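# Reverse the pivot pin so its head meets the yellow cheek

## Task

The pivot pin was inserted from the wrong side. Pull it out, flip it end for end so its head ends up against the yellow cheek, and push it fully in again through every part it passes through at present.

## Robot and tools

Robot: two seven-joint xArm arms, left_arm and right_arm, each carrying a two-finger parallel gripper and a wrist camera. Base placements in the scene frame: left_arm at (-0.005, +0.393, 0) m, unrotated; right_arm at (+0.008, -0.419, 0) m with a very small yaw (quat_wxyz +1.000, 0, 0, +0.014).

Scene frame: origin at table-top height, halfway between the nominal bases; +x points out over the table, +z up, left_arm sits on the +y side. Image left/right has nothing to do with arm names. Fixed cameras and the table use the scene frame. Everything reported per arm (end_effector_position, end_effector_quat_wxyz, velocities, Hand target) and every offset you send uses that arm's own base frame. Printed poses may be off by a few cm, more at long reach.

Gripper geometry: fingers point along the gripper's +z, and close along its y. end_effector_position is the spot between the pads when shut, about 2 cm short of the tips; tips advance about 10 mm along +z while closing, mostly while the pads are more than 40 mm apart.

execute_actions(actions, cameras): actions is a list of actions; each action is a table of at most 15 rows, one row per 1/30 s step, and a short table repeats its final row to fill 15 steps. Every row has 14 numbers in [-1, 1]: left_arm dx, dy, dz, rx, ry, rz, opening, then the same seven for right_arm. The six motion numbers are an offset, not a pose: measured from that arm's Hand target as it stood when the action began (never from the previous row), along the arm's base axes; rx, ry, rz form one rotation vector turning about the Hand target position. Scale: 1.0 equals 0.6 m or 180 degrees. Sending the same offset again moves the hand further. All six zero re-requests the current Hand target. Opening is absolute: +1 fully open (0.084 m), -1 shut; 0 is a real half-open command, so repeat the present value to leave a gripper alone. An empty actions list just reports state and images.

cameras (shared by most tools): list of names from cam_head_left, cam_head_right, cam_high, cam_low, cam_left_wrist, cam_right_wrist (all 672x504), or ["all"], or []. Omitted means all for an empty actions list, otherwise none. A wrong name voids the call.

move(target, speed, blend, opening_speed, blocking, cameras): target is one 14-number row or a list of up to 15 rows, same layout and scale; each row is an offset from the Hand targets at the start of the move, not from the preceding row. Grippers follow straight lines, all arms finishing together, at least 0.5 s and at most 10 s in total. speed: m/s, 0.002 to 1, default 0.25 (turns up to twice that in rad/s), one value or one per target. blend: corner rounding in m; 0 halts at each waypoint. opening_speed: rate on the -1..+1 scale per second, 0.2 or more. First-row openings are sent at once; later ones on arrival, once everything is still. blocking=false returns after about 0.5 s while motion continues. Paths ignore obstacles and the other arm; fast moves lag, stray and overshoot speed. The result adds a move: line such as done, off_target, moving, held or fault. done means at rest within 3 mm and 2 degrees; neither done nor off_target tells you about contact. limits=paced means the pose was clipped; limits=held means a check withheld steps.

wait(seconds 0 to 10): scene runs with commands held. stop(): brakes a running move. zoom_image(camera, region [x0, y0, x1, y1] in pixels, at most 504 by 504): enlarges part of the latest image of a camera in the newest image set. clear_fault(arm): frees an arm after a reported torque fault. read_manual(section "licences"): licence text only. finished_scene(scene): ends scene 1 or 2; only call it when the pin stays correctly seated with the robot let go.

Control behaviour: every step the commanded pose is clipped to within 70 mm and 16 degrees of the measured gripper; the clipped pose becomes Hand target. Grippers often stop short; resend the remaining gap as an offset. A blocked arm keeps pushing until told otherwise; to relieve it, command its target back beyond the gripper. Big wrist turns may swing the elbow. A clearance check withholds commands bringing the arms too near each other (fingertips excepted) but does not guarantee no contact.

Result lines: Joint positions (last value is gripper opening in m), grip_measured (opening on the command scale), Joint velocities ("within noise" when still, velocities then omitted), Joint torques (drive output including arm weight, positive toward larger joint values, noisy and offset), Tool commands, Hand target. MOTOR HOT appears at 65 °C; at 80 °C an OVER-TEMPERATURE FAULT brakes the arm for 30 to 60 s or more. Holding loads, stretching out and pushing toward unreachable poses heat motors.

Gripping: keep the commanded opening below grip_measured; the bigger the gap, the firmer the squeeze (about 24 N per pad). Fast closing squeezes harder.

Avoid: contact torque reaching a joint load limit (N m: waist 41.8, shoulder 42, upper arm roll 26.7, elbow 26.7, forearm roll 26.7, wrist pitch 14.4, wrist roll 15; held weight counts) causes a TORQUE FAULT, as does a motor sitting at its torque limit for 1 s or overloaded too long; the arm stops until clear_fault. Do not let the arms hit or squeeze each other, do not drop the pin or release it while moving, do not slam or push hard against fixed or heavy parts, and keep everything on the table. The scene keeps running while you compose replies.

Each tool is called after "Emit:" as name(argument=value, ...), one argument or row to a line, values as JSON.

## Session

Emit:
execute_actions(
  actions=[],
)

Scene clock: 0.00 s.
left_arm: end_effector_position=(+0.3941, -0.1216, +0.1568) grip_measured=+1.00 end_effector_quat_wxyz=(-0.407, +0.015, +0.902, +0.144) | right_arm: end_effector_position=(+0.3140, +0.4518, +0.2790) grip_measured=+1.00 end_effector_quat_wxyz=(+0.689, -0.589, -0.415, -0.073)
Joint positions: left_arm=[-0.27 0.662 -0.068 1.744 0.056 1.975 2.829 0.084] | right_arm=[0.809 0.341 -0.357 1.112 1.6 1.652 -1.501 0.084]
Joint velocities: within noise
Joint torques (N m): no reading
Hand target: left_arm +0.3941, -0.1216, +0.1568; -0.407, +0.015, +0.902, +0.144 | right_arm +0.3140, +0.4518, +0.2790; +0.689, -0.589, -0.415, -0.073
Tool commands: left_gripper/opening=+1.0 right_gripper/opening=+1.0

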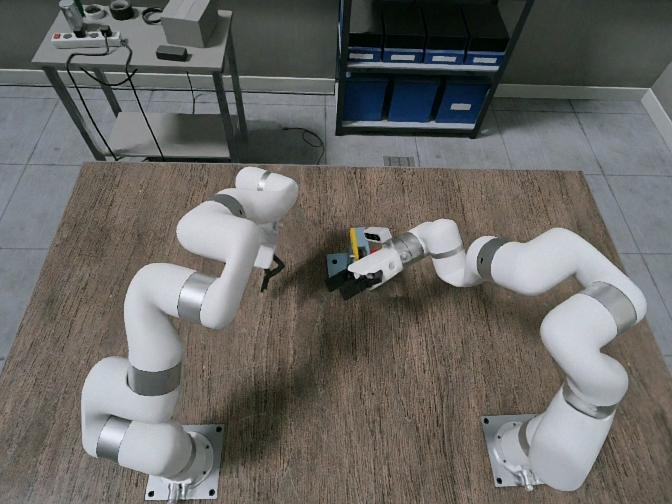

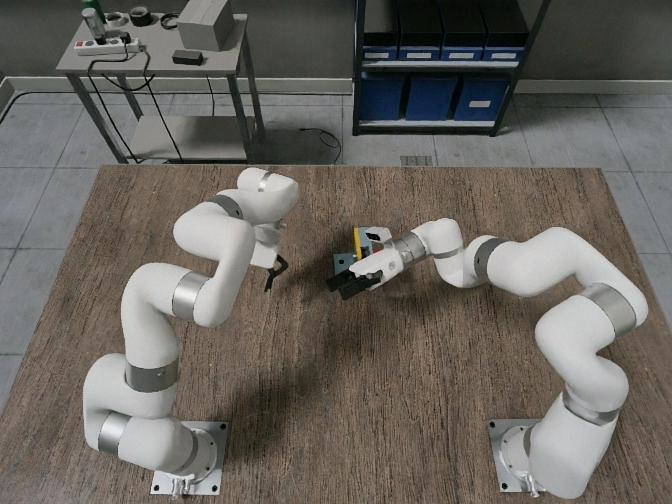

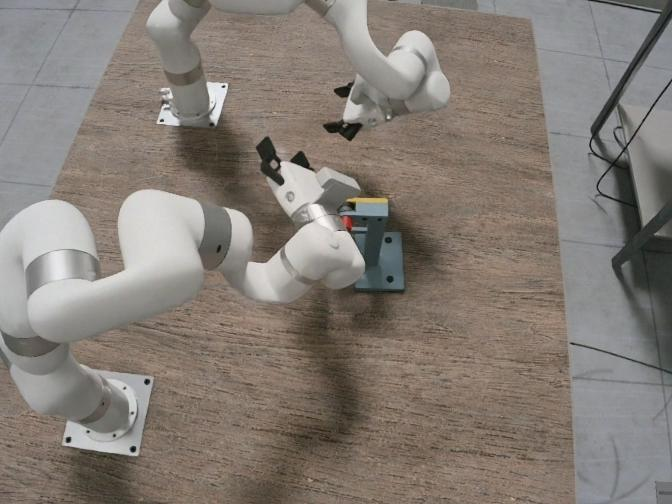

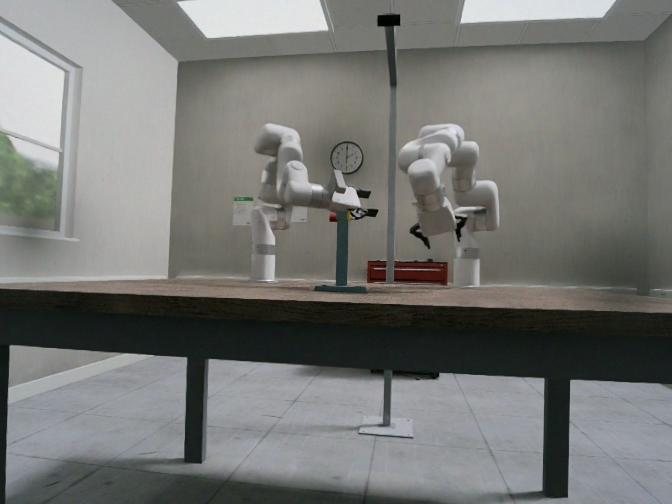

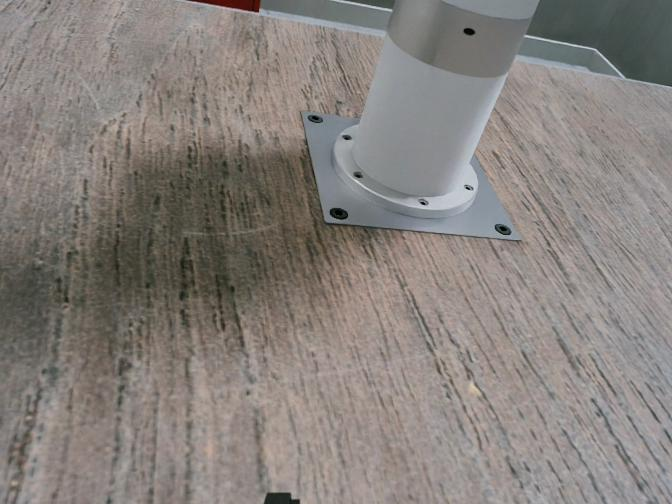

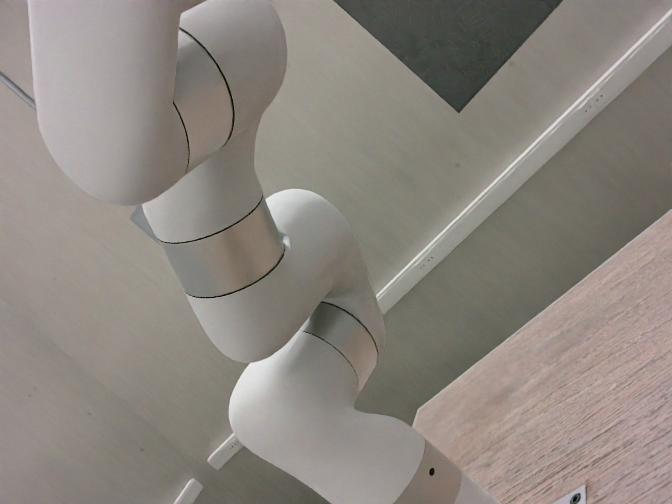

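Emit:
zoom_image(
  camera="cam_high",
  region=[260, 130, 480, 320],
)

Emit:
zoom_image(
  camera="cam_low",
  region=[270, 150, 450, 310],
)

Emit:
zoom_image(
  camera="cam_head_left",
  region=[300, 200, 460, 320],
)

Scaled by 2.291 from the camera's 672x504 image, which has a finer 960x720 frame.

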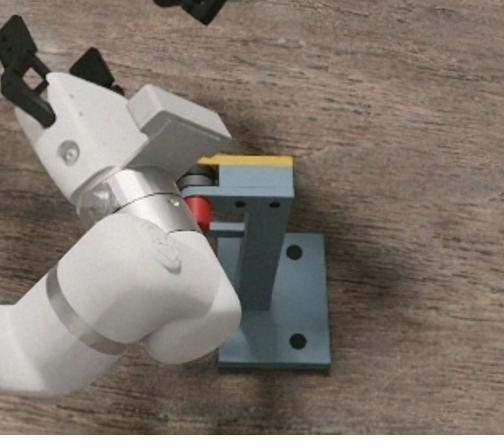

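Scaled by 2.800 from the camera's 672x504 image, which has a finer 960x720 frame.

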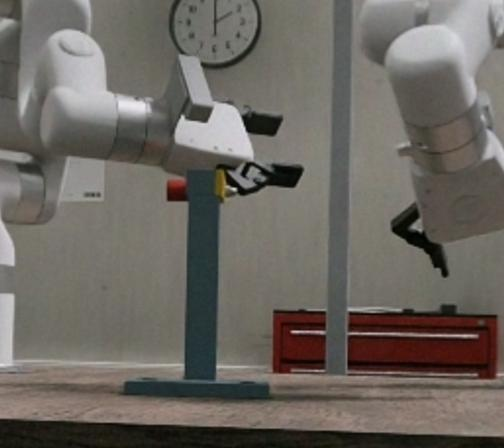

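Scaled by 3.150 from the camera's 672x504 image, which has a finer 960x720 frame.

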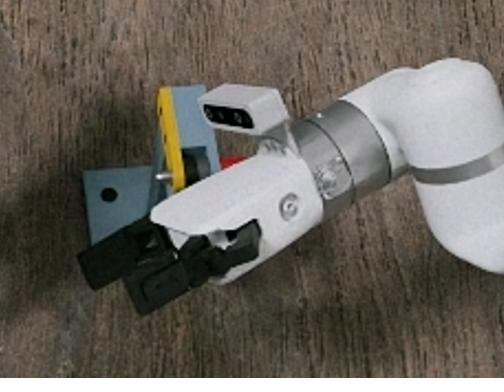

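Emit:
move(
  target=[
    [0,0,0,0,0,0,1,-0.08,0,0.2,0,0,0,1],
    [0,0,0,0,0,0,1,-0.15,-0.4,0.25,0,0,0,1],
  ],
  blend=0.03,
  cameras=["all"],
)

Scene clock: 2.40 s.
left_arm: end_effector_position=(+0.3941, -0.1216, +0.1568) grip_measured=+1.00 end_effector_quat_wxyz=(-0.407, +0.015, +0.902, +0.144) | right_arm: end_effector_position=(+0.2240, +0.2118, +0.4289) grip_measured=+1.00 end_effector_quat_wxyz=(+0.689, -0.589, -0.415, -0.073)
Joint positions: left_arm=[-0.27 0.662 -0.068 1.744 0.056 1.975 2.829 0.084] | right_arm=[0.615 -0.447 -0.615 0.748 1.107 1.862 -1.188 0.084]
Joint torques (N m): left_arm=[0.33 -30.28 -1.36 13.7 -0.07 0.67 0.1] | right_arm=[-7.13 -11.26 0.71 11.88 -0.74 3.72 1.59]
Hand target: left_arm +0.3941, -0.1216, +0.1568; -0.407, +0.015, +0.902, +0.144 | right_arm +0.2240, +0.2118, +0.4290; +0.689, -0.589, -0.415, -0.073
Off the commanded pose: left_arm 0.000 m, 0 deg | right_arm 0.000 m, 0 deg.
move: done

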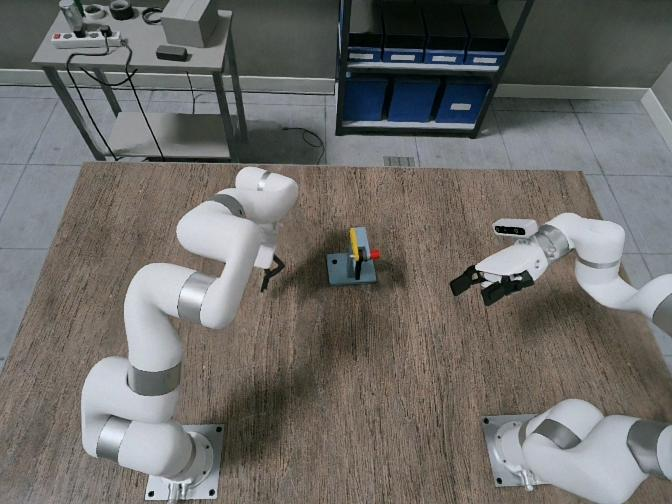

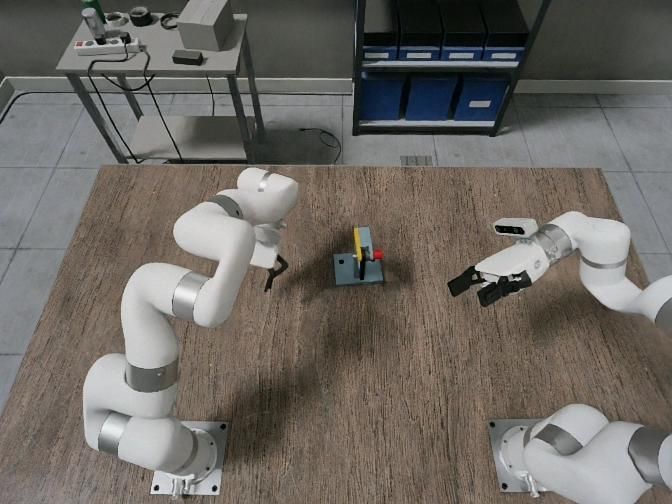

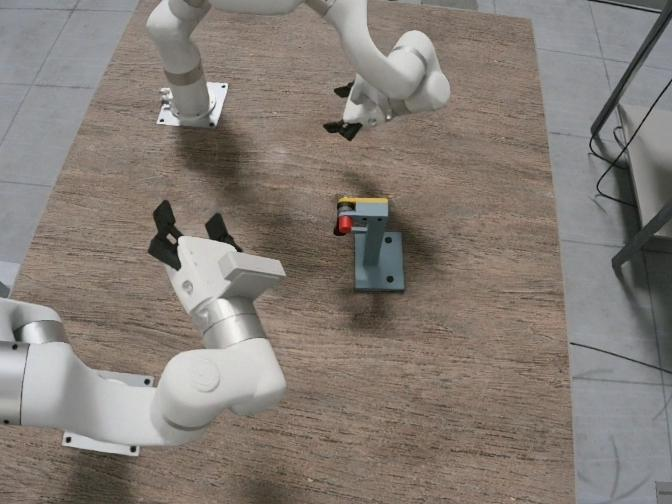

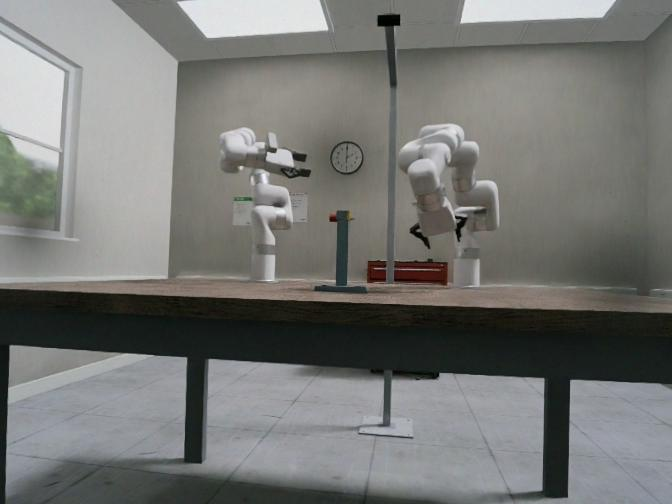

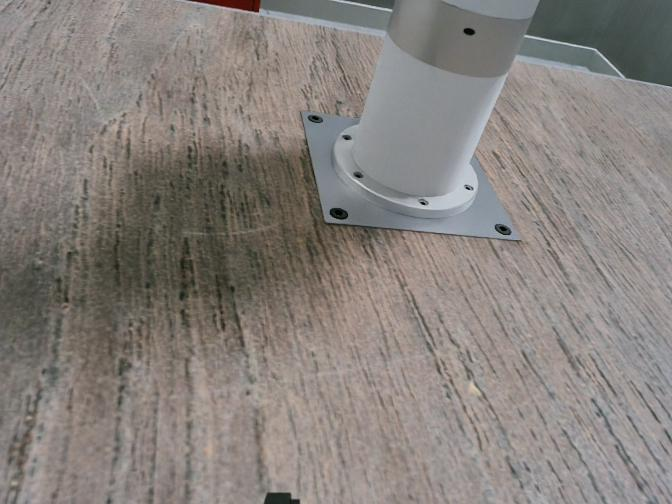

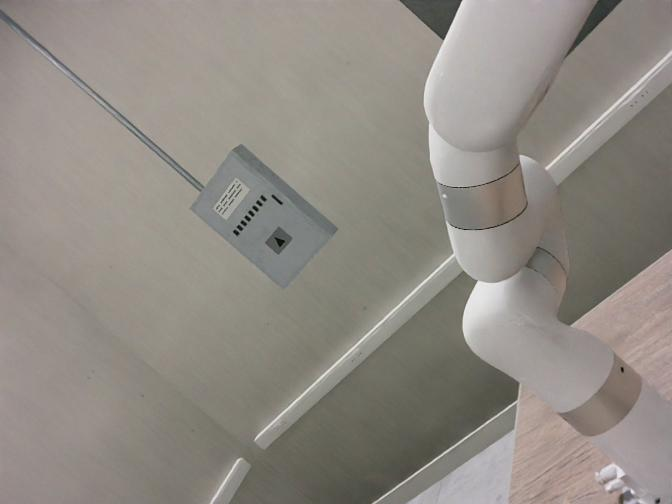

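Emit:
zoom_image(
  camera="cam_high",
  region=[310, 180, 430, 300],
)

Emit:
zoom_image(
  camera="cam_head_left",
  region=[315, 215, 395, 295],
)

Emit:
zoom_image(
  camera="cam_head_right",
  region=[320, 215, 400, 295],
)

Emit:
zoom_image(
  camera="cam_low",
  region=[300, 195, 390, 295],
)

Scaled by 4.200 from the camera's 672x504 image, which has a finer 960x720 frame.

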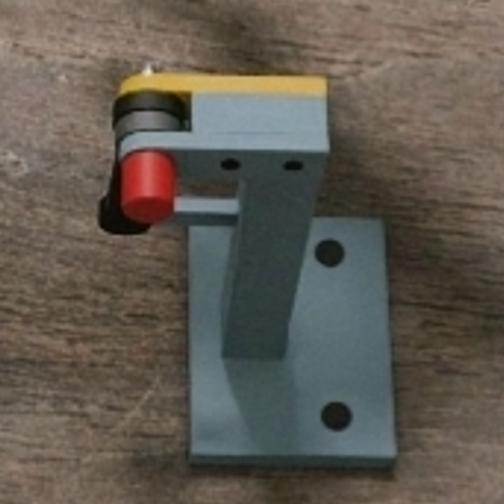

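Scaled by 6.300 from the camera's 672x504 image, which has a finer 960x720 frame.

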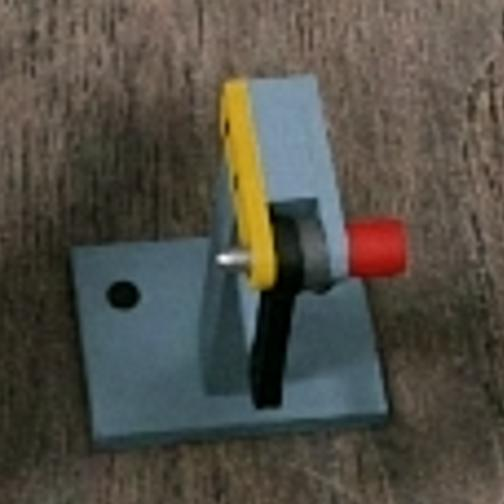

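Scaled by 6.300 from the camera's 672x504 image, which has a finer 960x720 frame.

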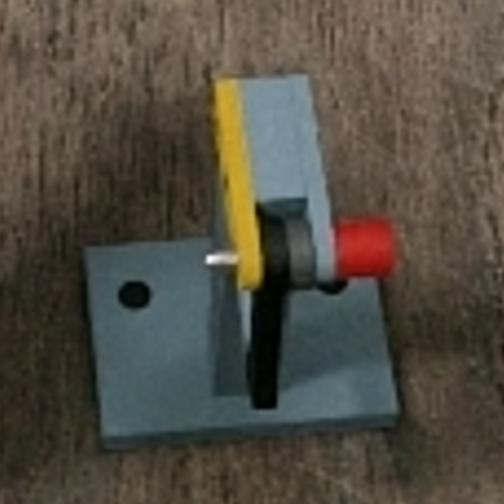

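Scaled by 5.040 from the camera's 672x504 image, which has a finer 960x720 frame.

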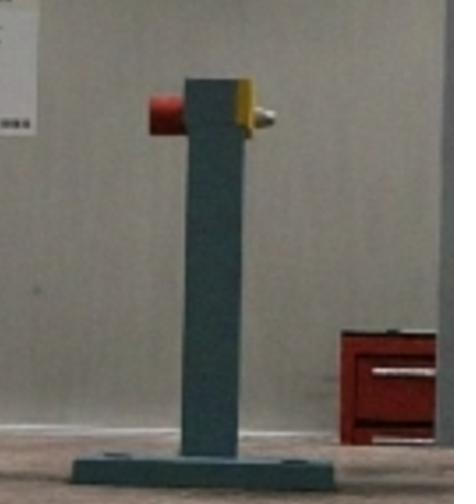

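Emit:
move(
  target=[0,0,0,0,0,0,1,0.233,0.08,-0.3,0.080,-0.262,-0.147,1],
  cameras=["cam_right_wrist","cam_high","cam_head_left"],
)

Scene clock: 6.03 s.
left_arm: end_effector_position=(+0.3941, -0.1216, +0.1568) grip_measured=+1.00 end_effector_quat_wxyz=(-0.407, +0.015, +0.902, +0.144) | right_arm: end_effector_position=(+0.3638, +0.2598, +0.2490) grip_measured=+1.00 end_effector_quat_wxyz=(+0.500, -0.500, -0.500, -0.500)
Joint positions: left_arm=[-0.27 0.662 -0.068 1.744 0.056 1.975 2.829 0.084] | right_arm=[0.683 0.073 -0.664 0.638 1.613 1.597 -2.561 0.084]
Joint torques (N m): left_arm=[0.78 -30.22 -1.29 13.54 -0.02 0.56 0.14] | right_arm=[-7.2 -7.71 1.65 10.05 5.29 4.97 -1.26]
Hand target: left_arm +0.3941, -0.1216, +0.1568; -0.407, +0.015, +0.902, +0.144 | right_arm +0.3638, +0.2598, +0.2490; +0.500, -0.500, -0.500, -0.500
Off the commanded pose: left_arm 0.000 m, 0 deg | right_arm 0.000 m, 0 deg.
move: done
Images, in order (width x height): cam_head_left 672x504, cam_high 672x504, cam_right_wrist 672x504.

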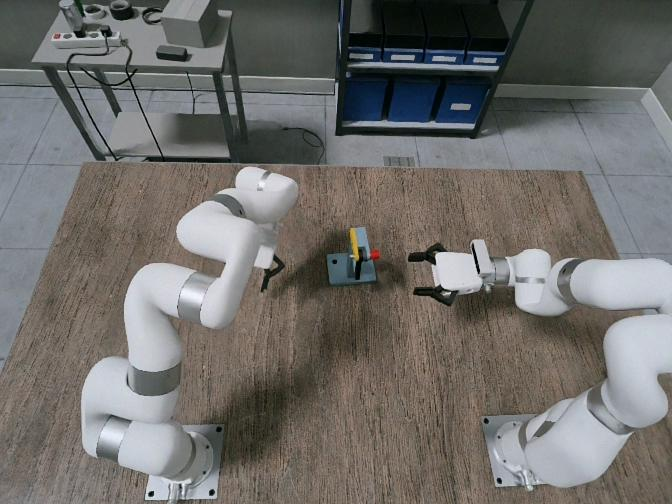

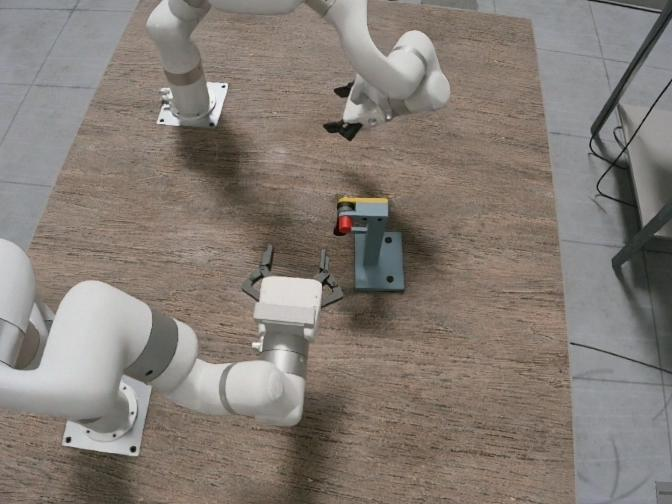

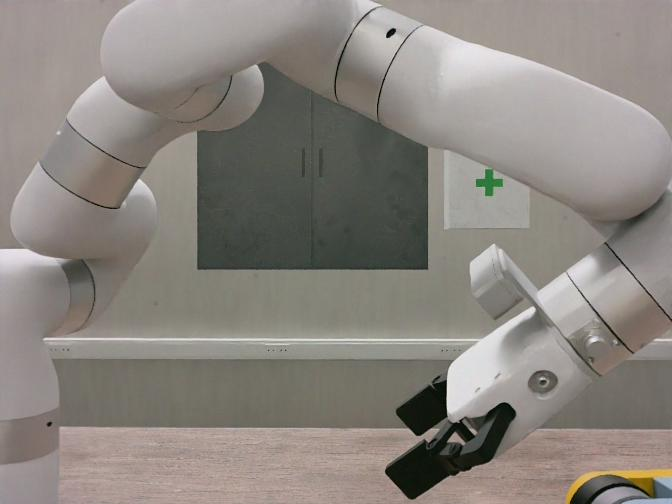

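Emit:
move(
  target=[0,0,0,0,0,0,1,0.2,-0.03,-0.12,0,0,0,1],
  cameras=["cam_right_wrist"],
)

Emit:
zoom_image(
  camera="cam_right_wrist",
  region=[200, 100, 660, 500],
)

Scene clock: 7.33 s.
left_arm: end_effector_position=(+0.3941, -0.1216, +0.1568) grip_measured=+1.00 end_effector_quat_wxyz=(-0.407, +0.015, +0.902, +0.144) | right_arm: end_effector_position=(+0.4838, +0.2418, +0.1770) grip_measured=+1.00 end_effector_quat_wxyz=(+0.500, -0.500, -0.500, -0.500)
Joint positions: left_arm=[-0.27 0.662 -0.068 1.744 0.056 1.975 2.829 0.084] | right_arm=[0.515 0.638 -0.614 1.095 1.761 1.867 -2.563 0.084]
Joint torques (N m): left_arm=[0.76 -30.43 -1.31 13.7 0.11 0.67 0.17] | right_arm=[-7.35 -17.06 -2.58 9.57 5.6 4.97 1.56]
Hand target: left_arm +0.3941, -0.1216, +0.1568; -0.407, +0.015, +0.902, +0.144 | right_arm +0.4838, +0.2418, +0.1770; +0.500, -0.500, -0.500, -0.500
Off the commanded pose: left_arm 0.000 m, 0 deg | right_arm 0.000 m, 0 deg.
move: done
Images, in order (width x height): cam_right_wrist 672x504.

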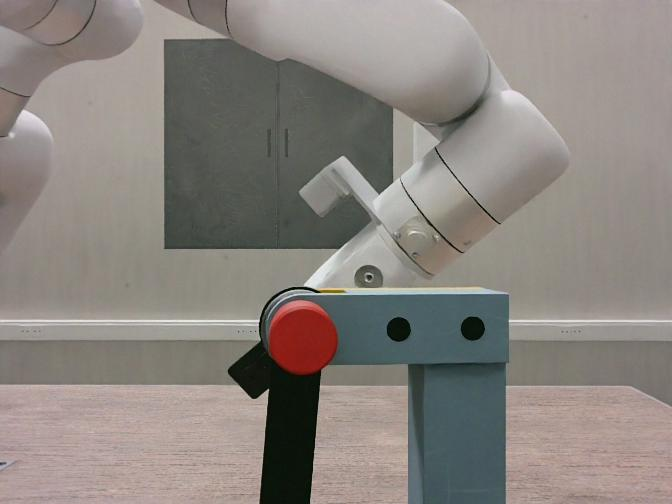

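Scaled by 1.096 from the camera's 672x504 image, which has a finer 960x720 frame.

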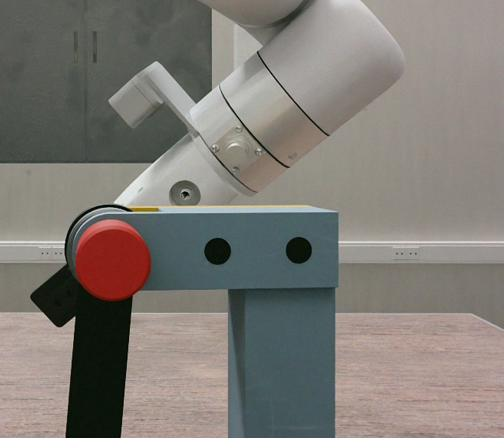

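Emit:
move(
  target=[0,0,0,0,0,0,1,-0.05,-0.05,-0.16,0,0,0,1],
  cameras=["cam_right_wrist"],
)

Emit:
zoom_image(
  camera="cam_right_wrist",
  region=[200, 100, 600, 500],
)

Scene clock: 8.53 s.
left_arm: end_effector_position=(+0.3941, -0.1216, +0.1568) grip_measured=+1.00 end_effector_quat_wxyz=(-0.407, +0.015, +0.902, +0.144) | right_arm: end_effector_position=(+0.4538, +0.2118, +0.0810) grip_measured=+1.00 end_effector_quat_wxyz=(+0.500, -0.500, -0.500, -0.500)
Joint positions: left_arm=[-0.27 0.662 -0.068 1.744 0.056 1.975 2.829 0.084] | right_arm=[0.43 0.859 -0.575 1.097 1.745 1.961 -2.775 0.084]
Joint torques (N m): left_arm=[0.24 -30.2 -1.37 13.7 0.23 0.57 0.11] | right_arm=[-7.35 -18.11 -3.64 7.34 -2.53 5.17 -1.44]
Hand target: left_arm +0.3941, -0.1216, +0.1568; -0.407, +0.015, +0.902, +0.144 | right_arm +0.4538, +0.2118, +0.0810; +0.500, -0.500, -0.500, -0.500
Off the commanded pose: left_arm 0.000 m, 0 deg | right_arm 0.000 m, 0 deg.
move: done
Images, in order (width x height): cam_right_wrist 672x504.

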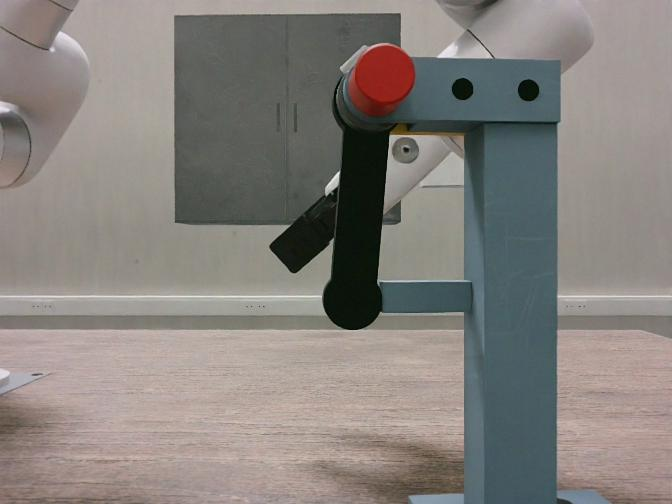

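Scaled by 1.260 from the camera's 672x504 image, which has a finer 960x720 frame.

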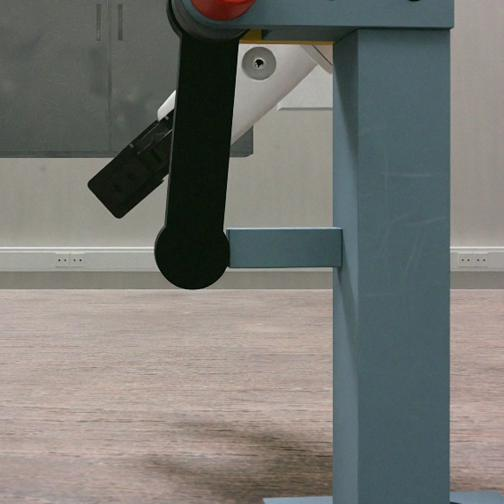

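Emit:
move(
  target=[
    [-0.24,-0.1,0.2,-0.093,-0.763,-0.075,1,0,0,0,0,0,0,1],
    [-0.24,-0.497,0.072,-0.093,-0.763,-0.075,1,0,-0.1,0,0,0,0,1],
  ],
  blend=0.05,
  speed=0.5,
  cameras=["cam_left_wrist","cam_head_left"],
)

Emit:
zoom_image(
  camera="cam_left_wrist",
  region=[150, 50, 550, 450],
)

Scene clock: 13.23 s.
left_arm: end_effector_position=(+0.2799, -0.1697, +0.2538) grip_measured=+1.00 end_effector_quat_wxyz=(+0.523, +0.007, +0.851, +0.036) | right_arm: end_effector_position=(+0.4538, +0.2118, +0.0810) grip_measured=+1.00 end_effector_quat_wxyz=(+0.500, -0.500, -0.500, -0.500)
Joint positions: left_arm=[-0.416 -1.193 -0.607 0.032 0.626 0.468 1.79 0.084] | right_arm=[0.43 0.859 -0.575 1.097 1.745 1.961 -2.775 0.084]
Joint torques (N m): left_arm=[4.77 7.27 8.89 16.91 -1.57 0.92 1.82] | right_arm=[-7.07 -18.25 -3.95 7.25 -2.26 4.69 -1.34]
Hand target: left_arm +0.2799, -0.1697, +0.2538; +0.523, +0.007, +0.851, +0.036 (not the last commanded pose) | right_arm +0.4538, +0.2118, +0.0810; +0.500, -0.500, -0.500, -0.500 (not the last commanded pose)
Off the commanded pose: left_arm 0.258 m, 27 deg | right_arm 0.060 m, 0 deg.
move: held (left_arm; a check stopped the path), off_target (right_arm; braked when a check withheld steps of left_arm); path passed 0 of 2 targets; limits=held
pose unreachable (left arm): on one or more control steps of this call, first in action 0 (counted from 0), this arm could not follow its commanded pose, so it was not sent that pose on those steps. It may still have moved: this result reports where it is.
cause: moving toward the commanded pose would bring two parts of the arm too close to each other (joints 2 (shoulder) to 5 (forearm roll) lie between them).
Images, in order (width x height): cam_head_left 672x504, cam_left_wrist 672x504.

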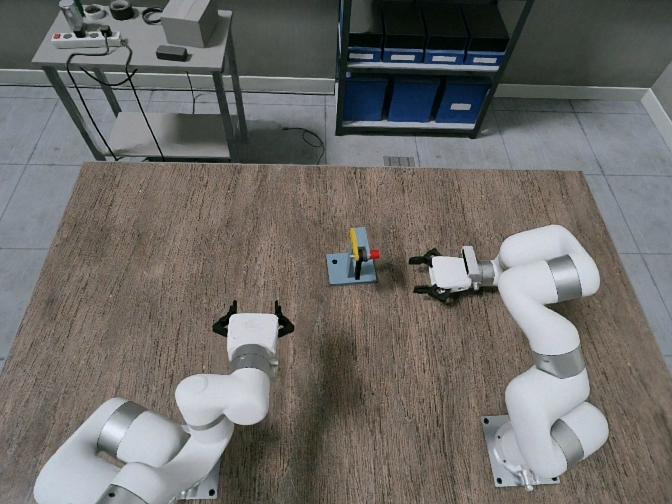

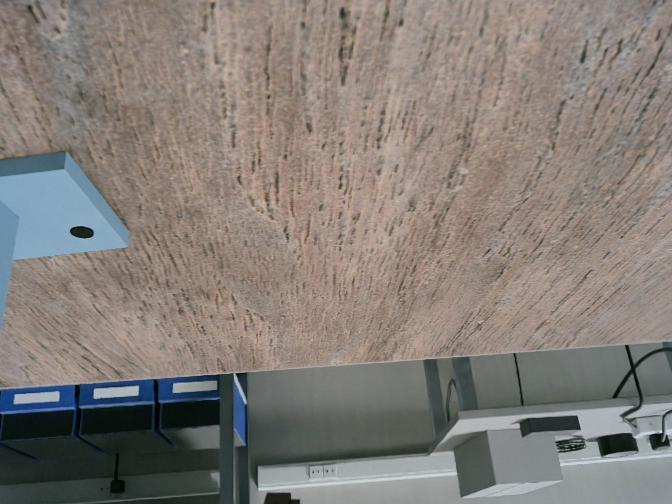

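Scaled by 1.260 from the camera's 672x504 image, which has a finer 960x720 frame.

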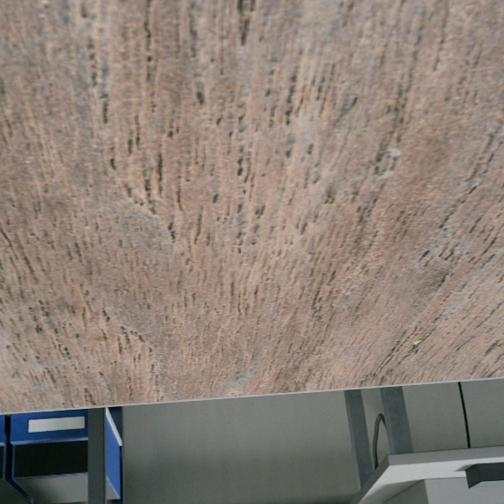

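Emit:
move(
  target=[
    [0.13,-0.1,-0.02,0,0,0,1,0,0,0,0,0,0,1],
    [0.13,-0.35,-0.06,-0.0195,-0.149,-0.013,1,0,-0.06,0,0,0,0,1],
  ],
  blend=0.03,
  speed=0.3,
  cameras=["cam_left_wrist","cam_head_left"],
)

Emit:
zoom_image(
  camera="cam_left_wrist",
  region=[150, 50, 550, 450],
)

Scene clock: 15.23 s.
left_arm: end_effector_position=(+0.3579, -0.3797, +0.2178) grip_measured=+1.00 end_effector_quat_wxyz=(+0.707, +0.000, +0.707, +0.000) | right_arm: end_effector_position=(+0.4538, +0.1758, +0.0810) grip_measured=+1.00 end_effector_quat_wxyz=(+0.500, -0.500, -0.500, -0.500)
Joint positions: left_arm=[0.565 -1.323 -1.607 0.722 0.999 0.272 0.692 0.084] | right_arm=[0.372 0.884 -0.609 1.121 1.687 2.017 -2.79 0.084]
Joint torques (N m): left_arm=[4.76 8.52 19.35 5.47 -2.01 3.94 -1.64] | right_arm=[-7.29 -18.32 -11.21 7.13 -2.46 5.2 -1.4]
Hand target: left_arm +0.3579, -0.3797, +0.2178; +0.707, +0.000, +0.707, +0.000 | right_arm +0.4538, +0.1758, +0.0810; +0.500, -0.500, -0.500, -0.500
Off the commanded pose: left_arm 0.000 m, 0 deg | right_arm 0.000 m, 0 deg.
move: done
Images, in order (width x height): cam_head_left 672x504, cam_left_wrist 672x504.

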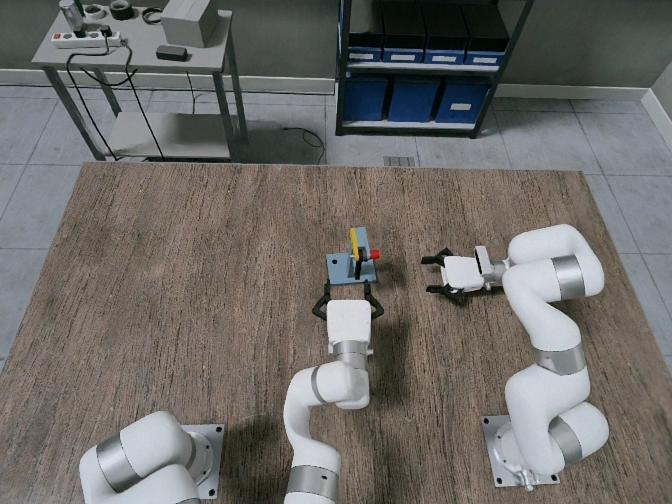

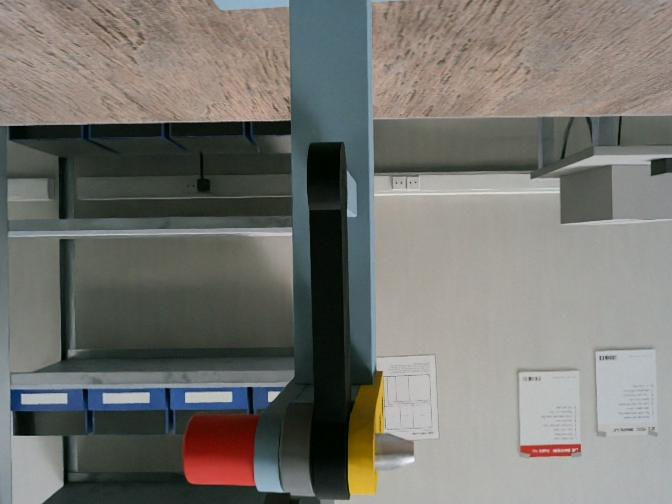

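Scaled by 1.260 from the camera's 672x504 image, which has a finer 960x720 frame.

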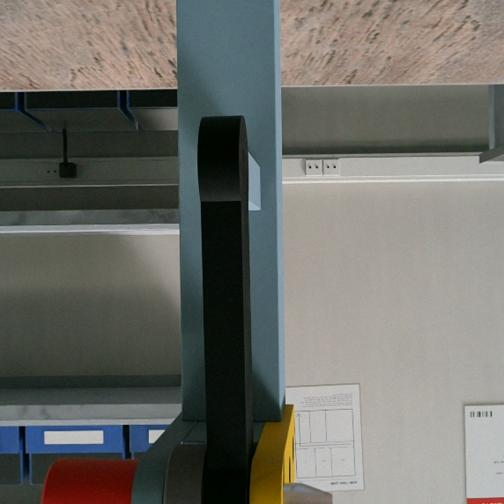

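Emit:
execute_actions(
  actions=[],
)

Emit:
zoom_image(
  camera="cam_left_wrist",
  region=[170, 304, 430, 504],
)

Emit:
zoom_image(
  camera="cam_head_left",
  region=[320, 220, 390, 290],
)

Emit:
zoom_image(
  camera="cam_head_right",
  region=[325, 220, 395, 290],
)

Scene clock: 17.53 s.
left_arm: end_effector_position=(+0.3579, -0.3797, +0.2178) grip_measured=+1.00 end_effector_quat_wxyz=(+0.707, +0.000, +0.707, +0.000) | right_arm: end_effector_position=(+0.4538, +0.1758, +0.0810) grip_measured=+1.00 end_effector_quat_wxyz=(+0.500, -0.500, -0.500, -0.500)
Joint positions: left_arm=[0.565 -1.323 -1.607 0.722 0.999 0.272 0.691 0.084] | right_arm=[0.372 0.884 -0.609 1.121 1.687 2.017 -2.79 0.084]
Joint velocities: within noise
Joint torques (N m): left_arm=[5.2 8.99 19.62 5.32 -2.07 4.05 -1.54] | right_arm=[-7.35 -18.15 -11.16 7.15 -2.54 5.19 -1.4]
Hand target: left_arm +0.3579, -0.3797, +0.2178; +0.707, +0.000, +0.707, +0.000 | right_arm +0.4538, +0.1758, +0.0810; +0.500, -0.500, -0.500, -0.500
Tool commands: left_gripper/opening=+1.0 right_gripper/opening=+1.0
Off the commanded pose: left_arm 0.000 m, 0 deg | right_arm 0.000 m, 0 deg.

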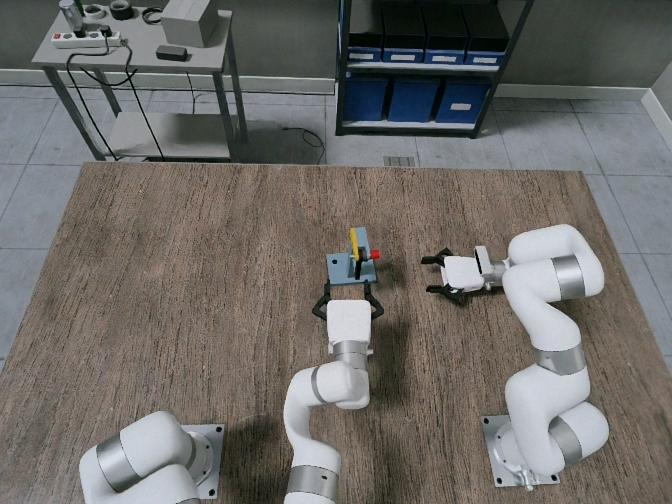

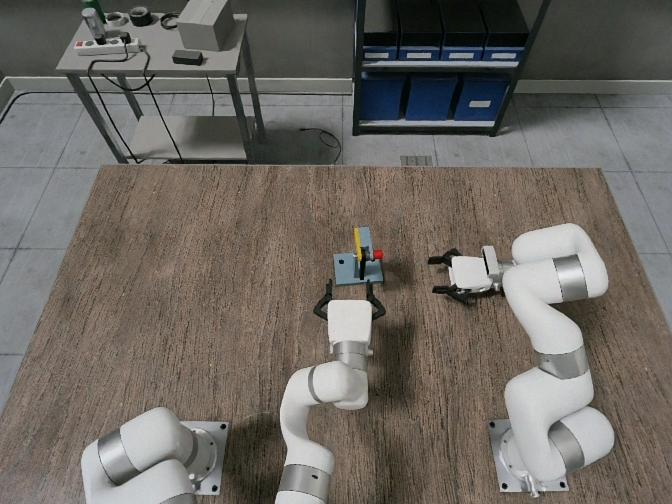

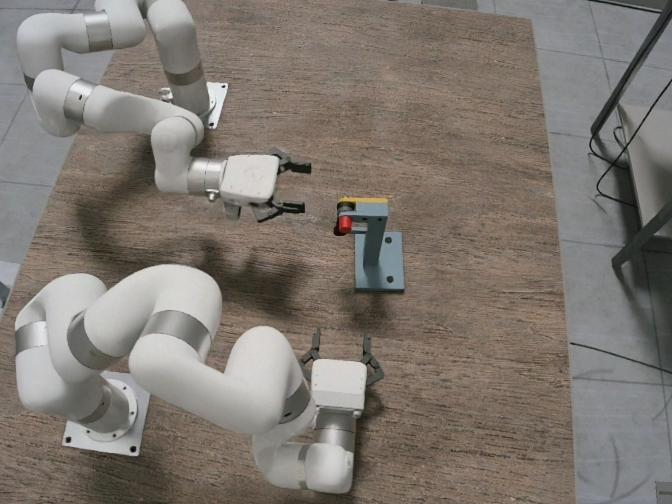

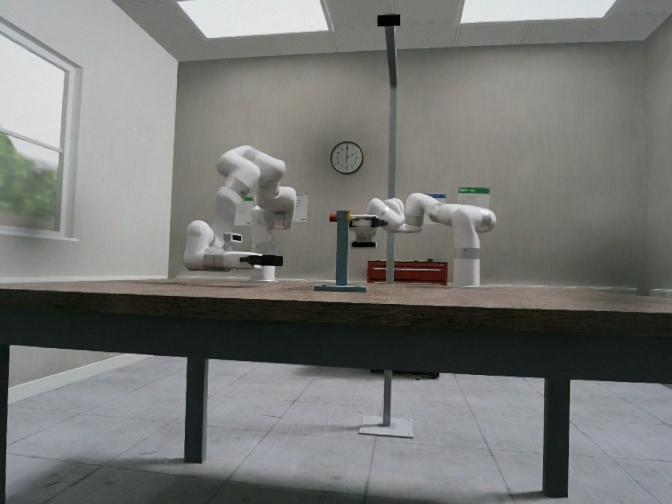

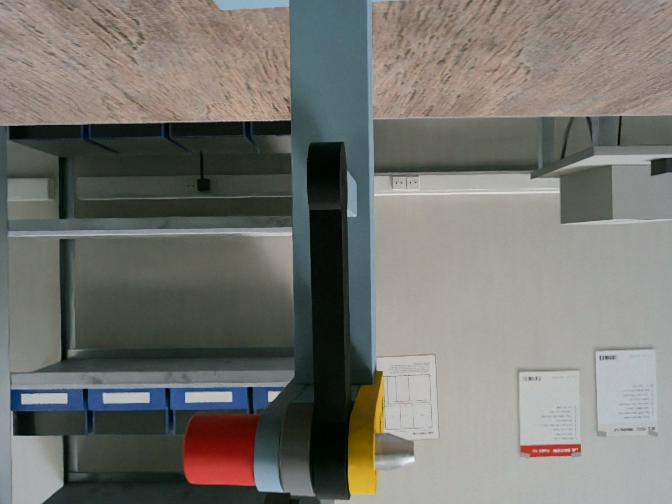

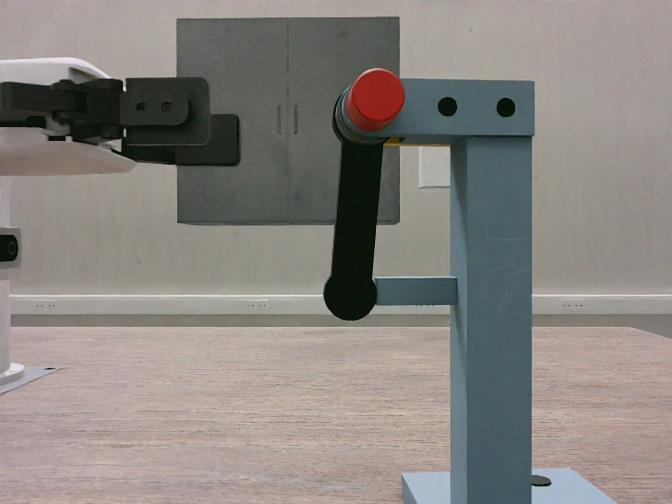

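Scaled by 1.938 from the camera's 672x504 image, which has a finer 960x720 frame.

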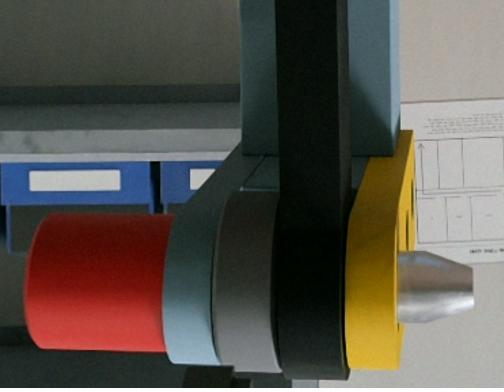

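Scaled by 7.200 from the camera's 672x504 image, which has a finer 960x720 frame.

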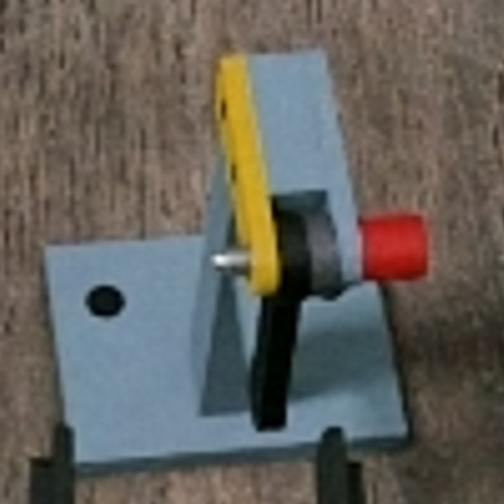

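Scaled by 7.200 from the camera's 672x504 image, which has a finer 960x720 frame.

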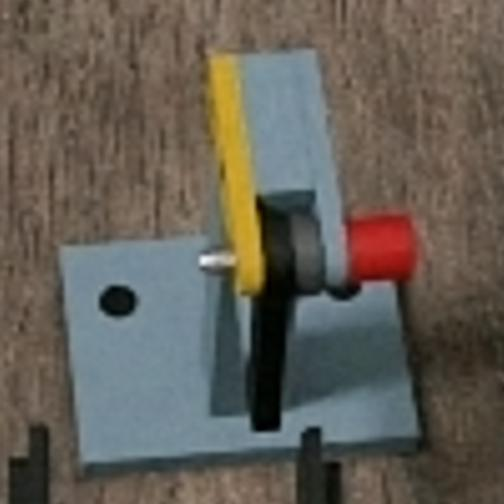

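Emit:
move(
  target=[0.0425,-0.065,-0.0667,0,0,0.0389,0.2,0,0,0,0,0,0,1],
  speed=0.15,
  cameras=["cam_left_wrist","cam_head_left","cam_right_wrist","cam_high"],
)

Emit:
zoom_image(
  camera="cam_head_left",
  region=[310, 220, 410, 320],
)

Emit:
zoom_image(
  camera="cam_high",
  region=[280, 160, 420, 300],
)

Scene clock: 19.23 s.
left_arm: end_effector_position=(+0.3834, -0.4187, +0.1778) grip_measured=+0.19 end_effector_quat_wxyz=(+0.706, -0.043, +0.706, +0.043) | right_arm: end_effector_position=(+0.4538, +0.1758, +0.0810) grip_measured=+1.00 end_effector_quat_wxyz=(+0.500, -0.500, -0.500, -0.500)
Joint positions: left_arm=[0.776 -1.291 -1.8 0.985 0.807 0.508 0.812 0.052] | right_arm=[0.372 0.884 -0.609 1.121 1.687 2.017 -2.79 0.084]
Joint torques (N m): left_arm=[4.92 21.61 20.89 5.61 -1.78 3.74 1.71] | right_arm=[-7.32 -18.31 -11.17 7.09 -2.48 5.08 -1.32]
Hand target: left_arm +0.3834, -0.4187, +0.1777; +0.706, -0.043, +0.706, +0.043 | right_arm +0.4538, +0.1758, +0.0810; +0.500, -0.500, -0.500, -0.500
Off the commanded pose: left_arm 0.000 m, 0 deg | right_arm 0.000 m, 0 deg.
move: done
Images, in order (width x height): cam_head_left 672x504, cam_high 672x504, cam_left_wrist 672x504, cam_right_wrist 672x504.

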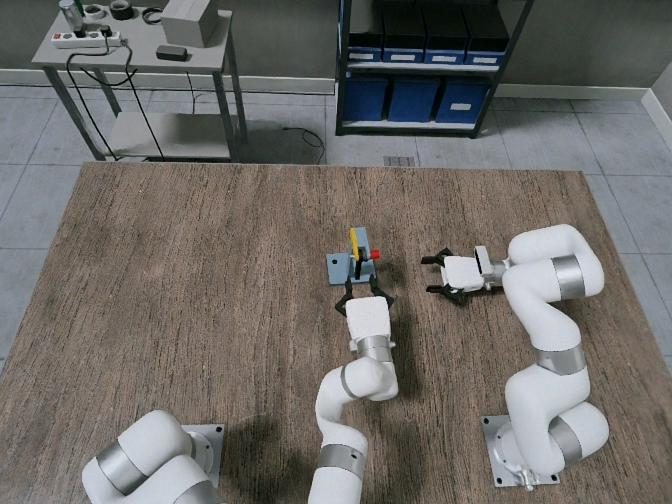

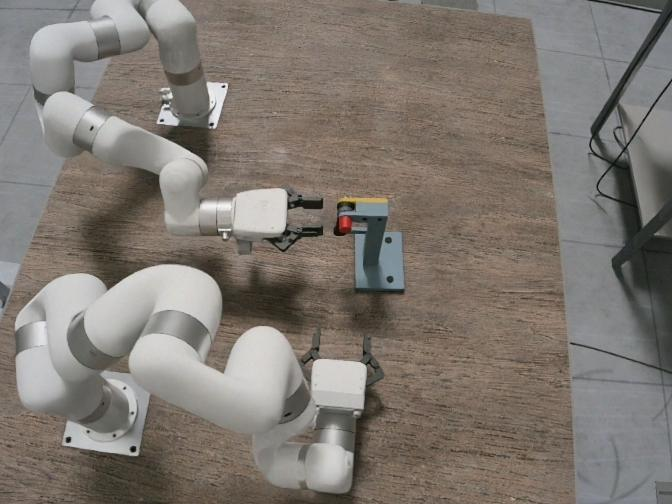

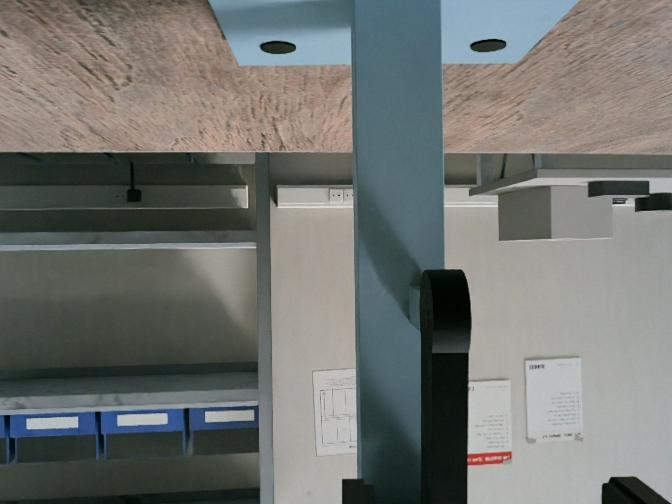

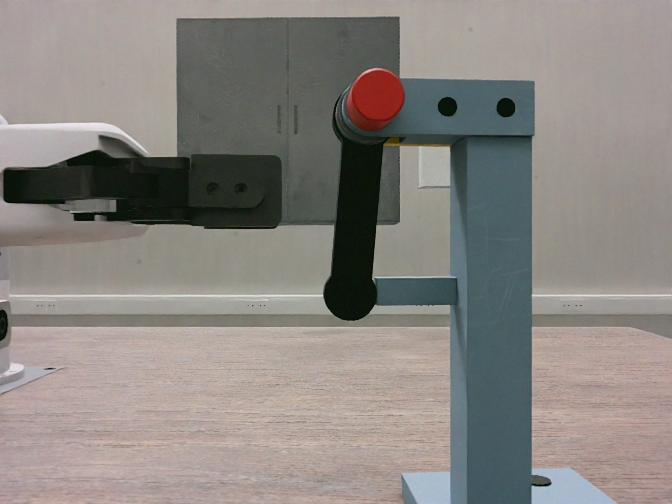

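Scaled by 5.040 from the camera's 672x504 image, which has a finer 960x720 frame.

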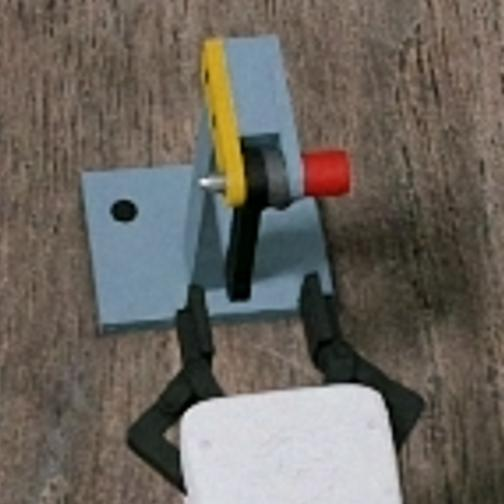

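Scaled by 3.600 from the camera's 672x504 image, which has a finer 960x720 frame.

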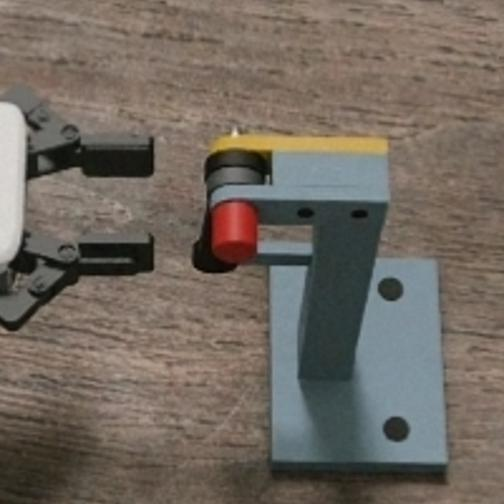

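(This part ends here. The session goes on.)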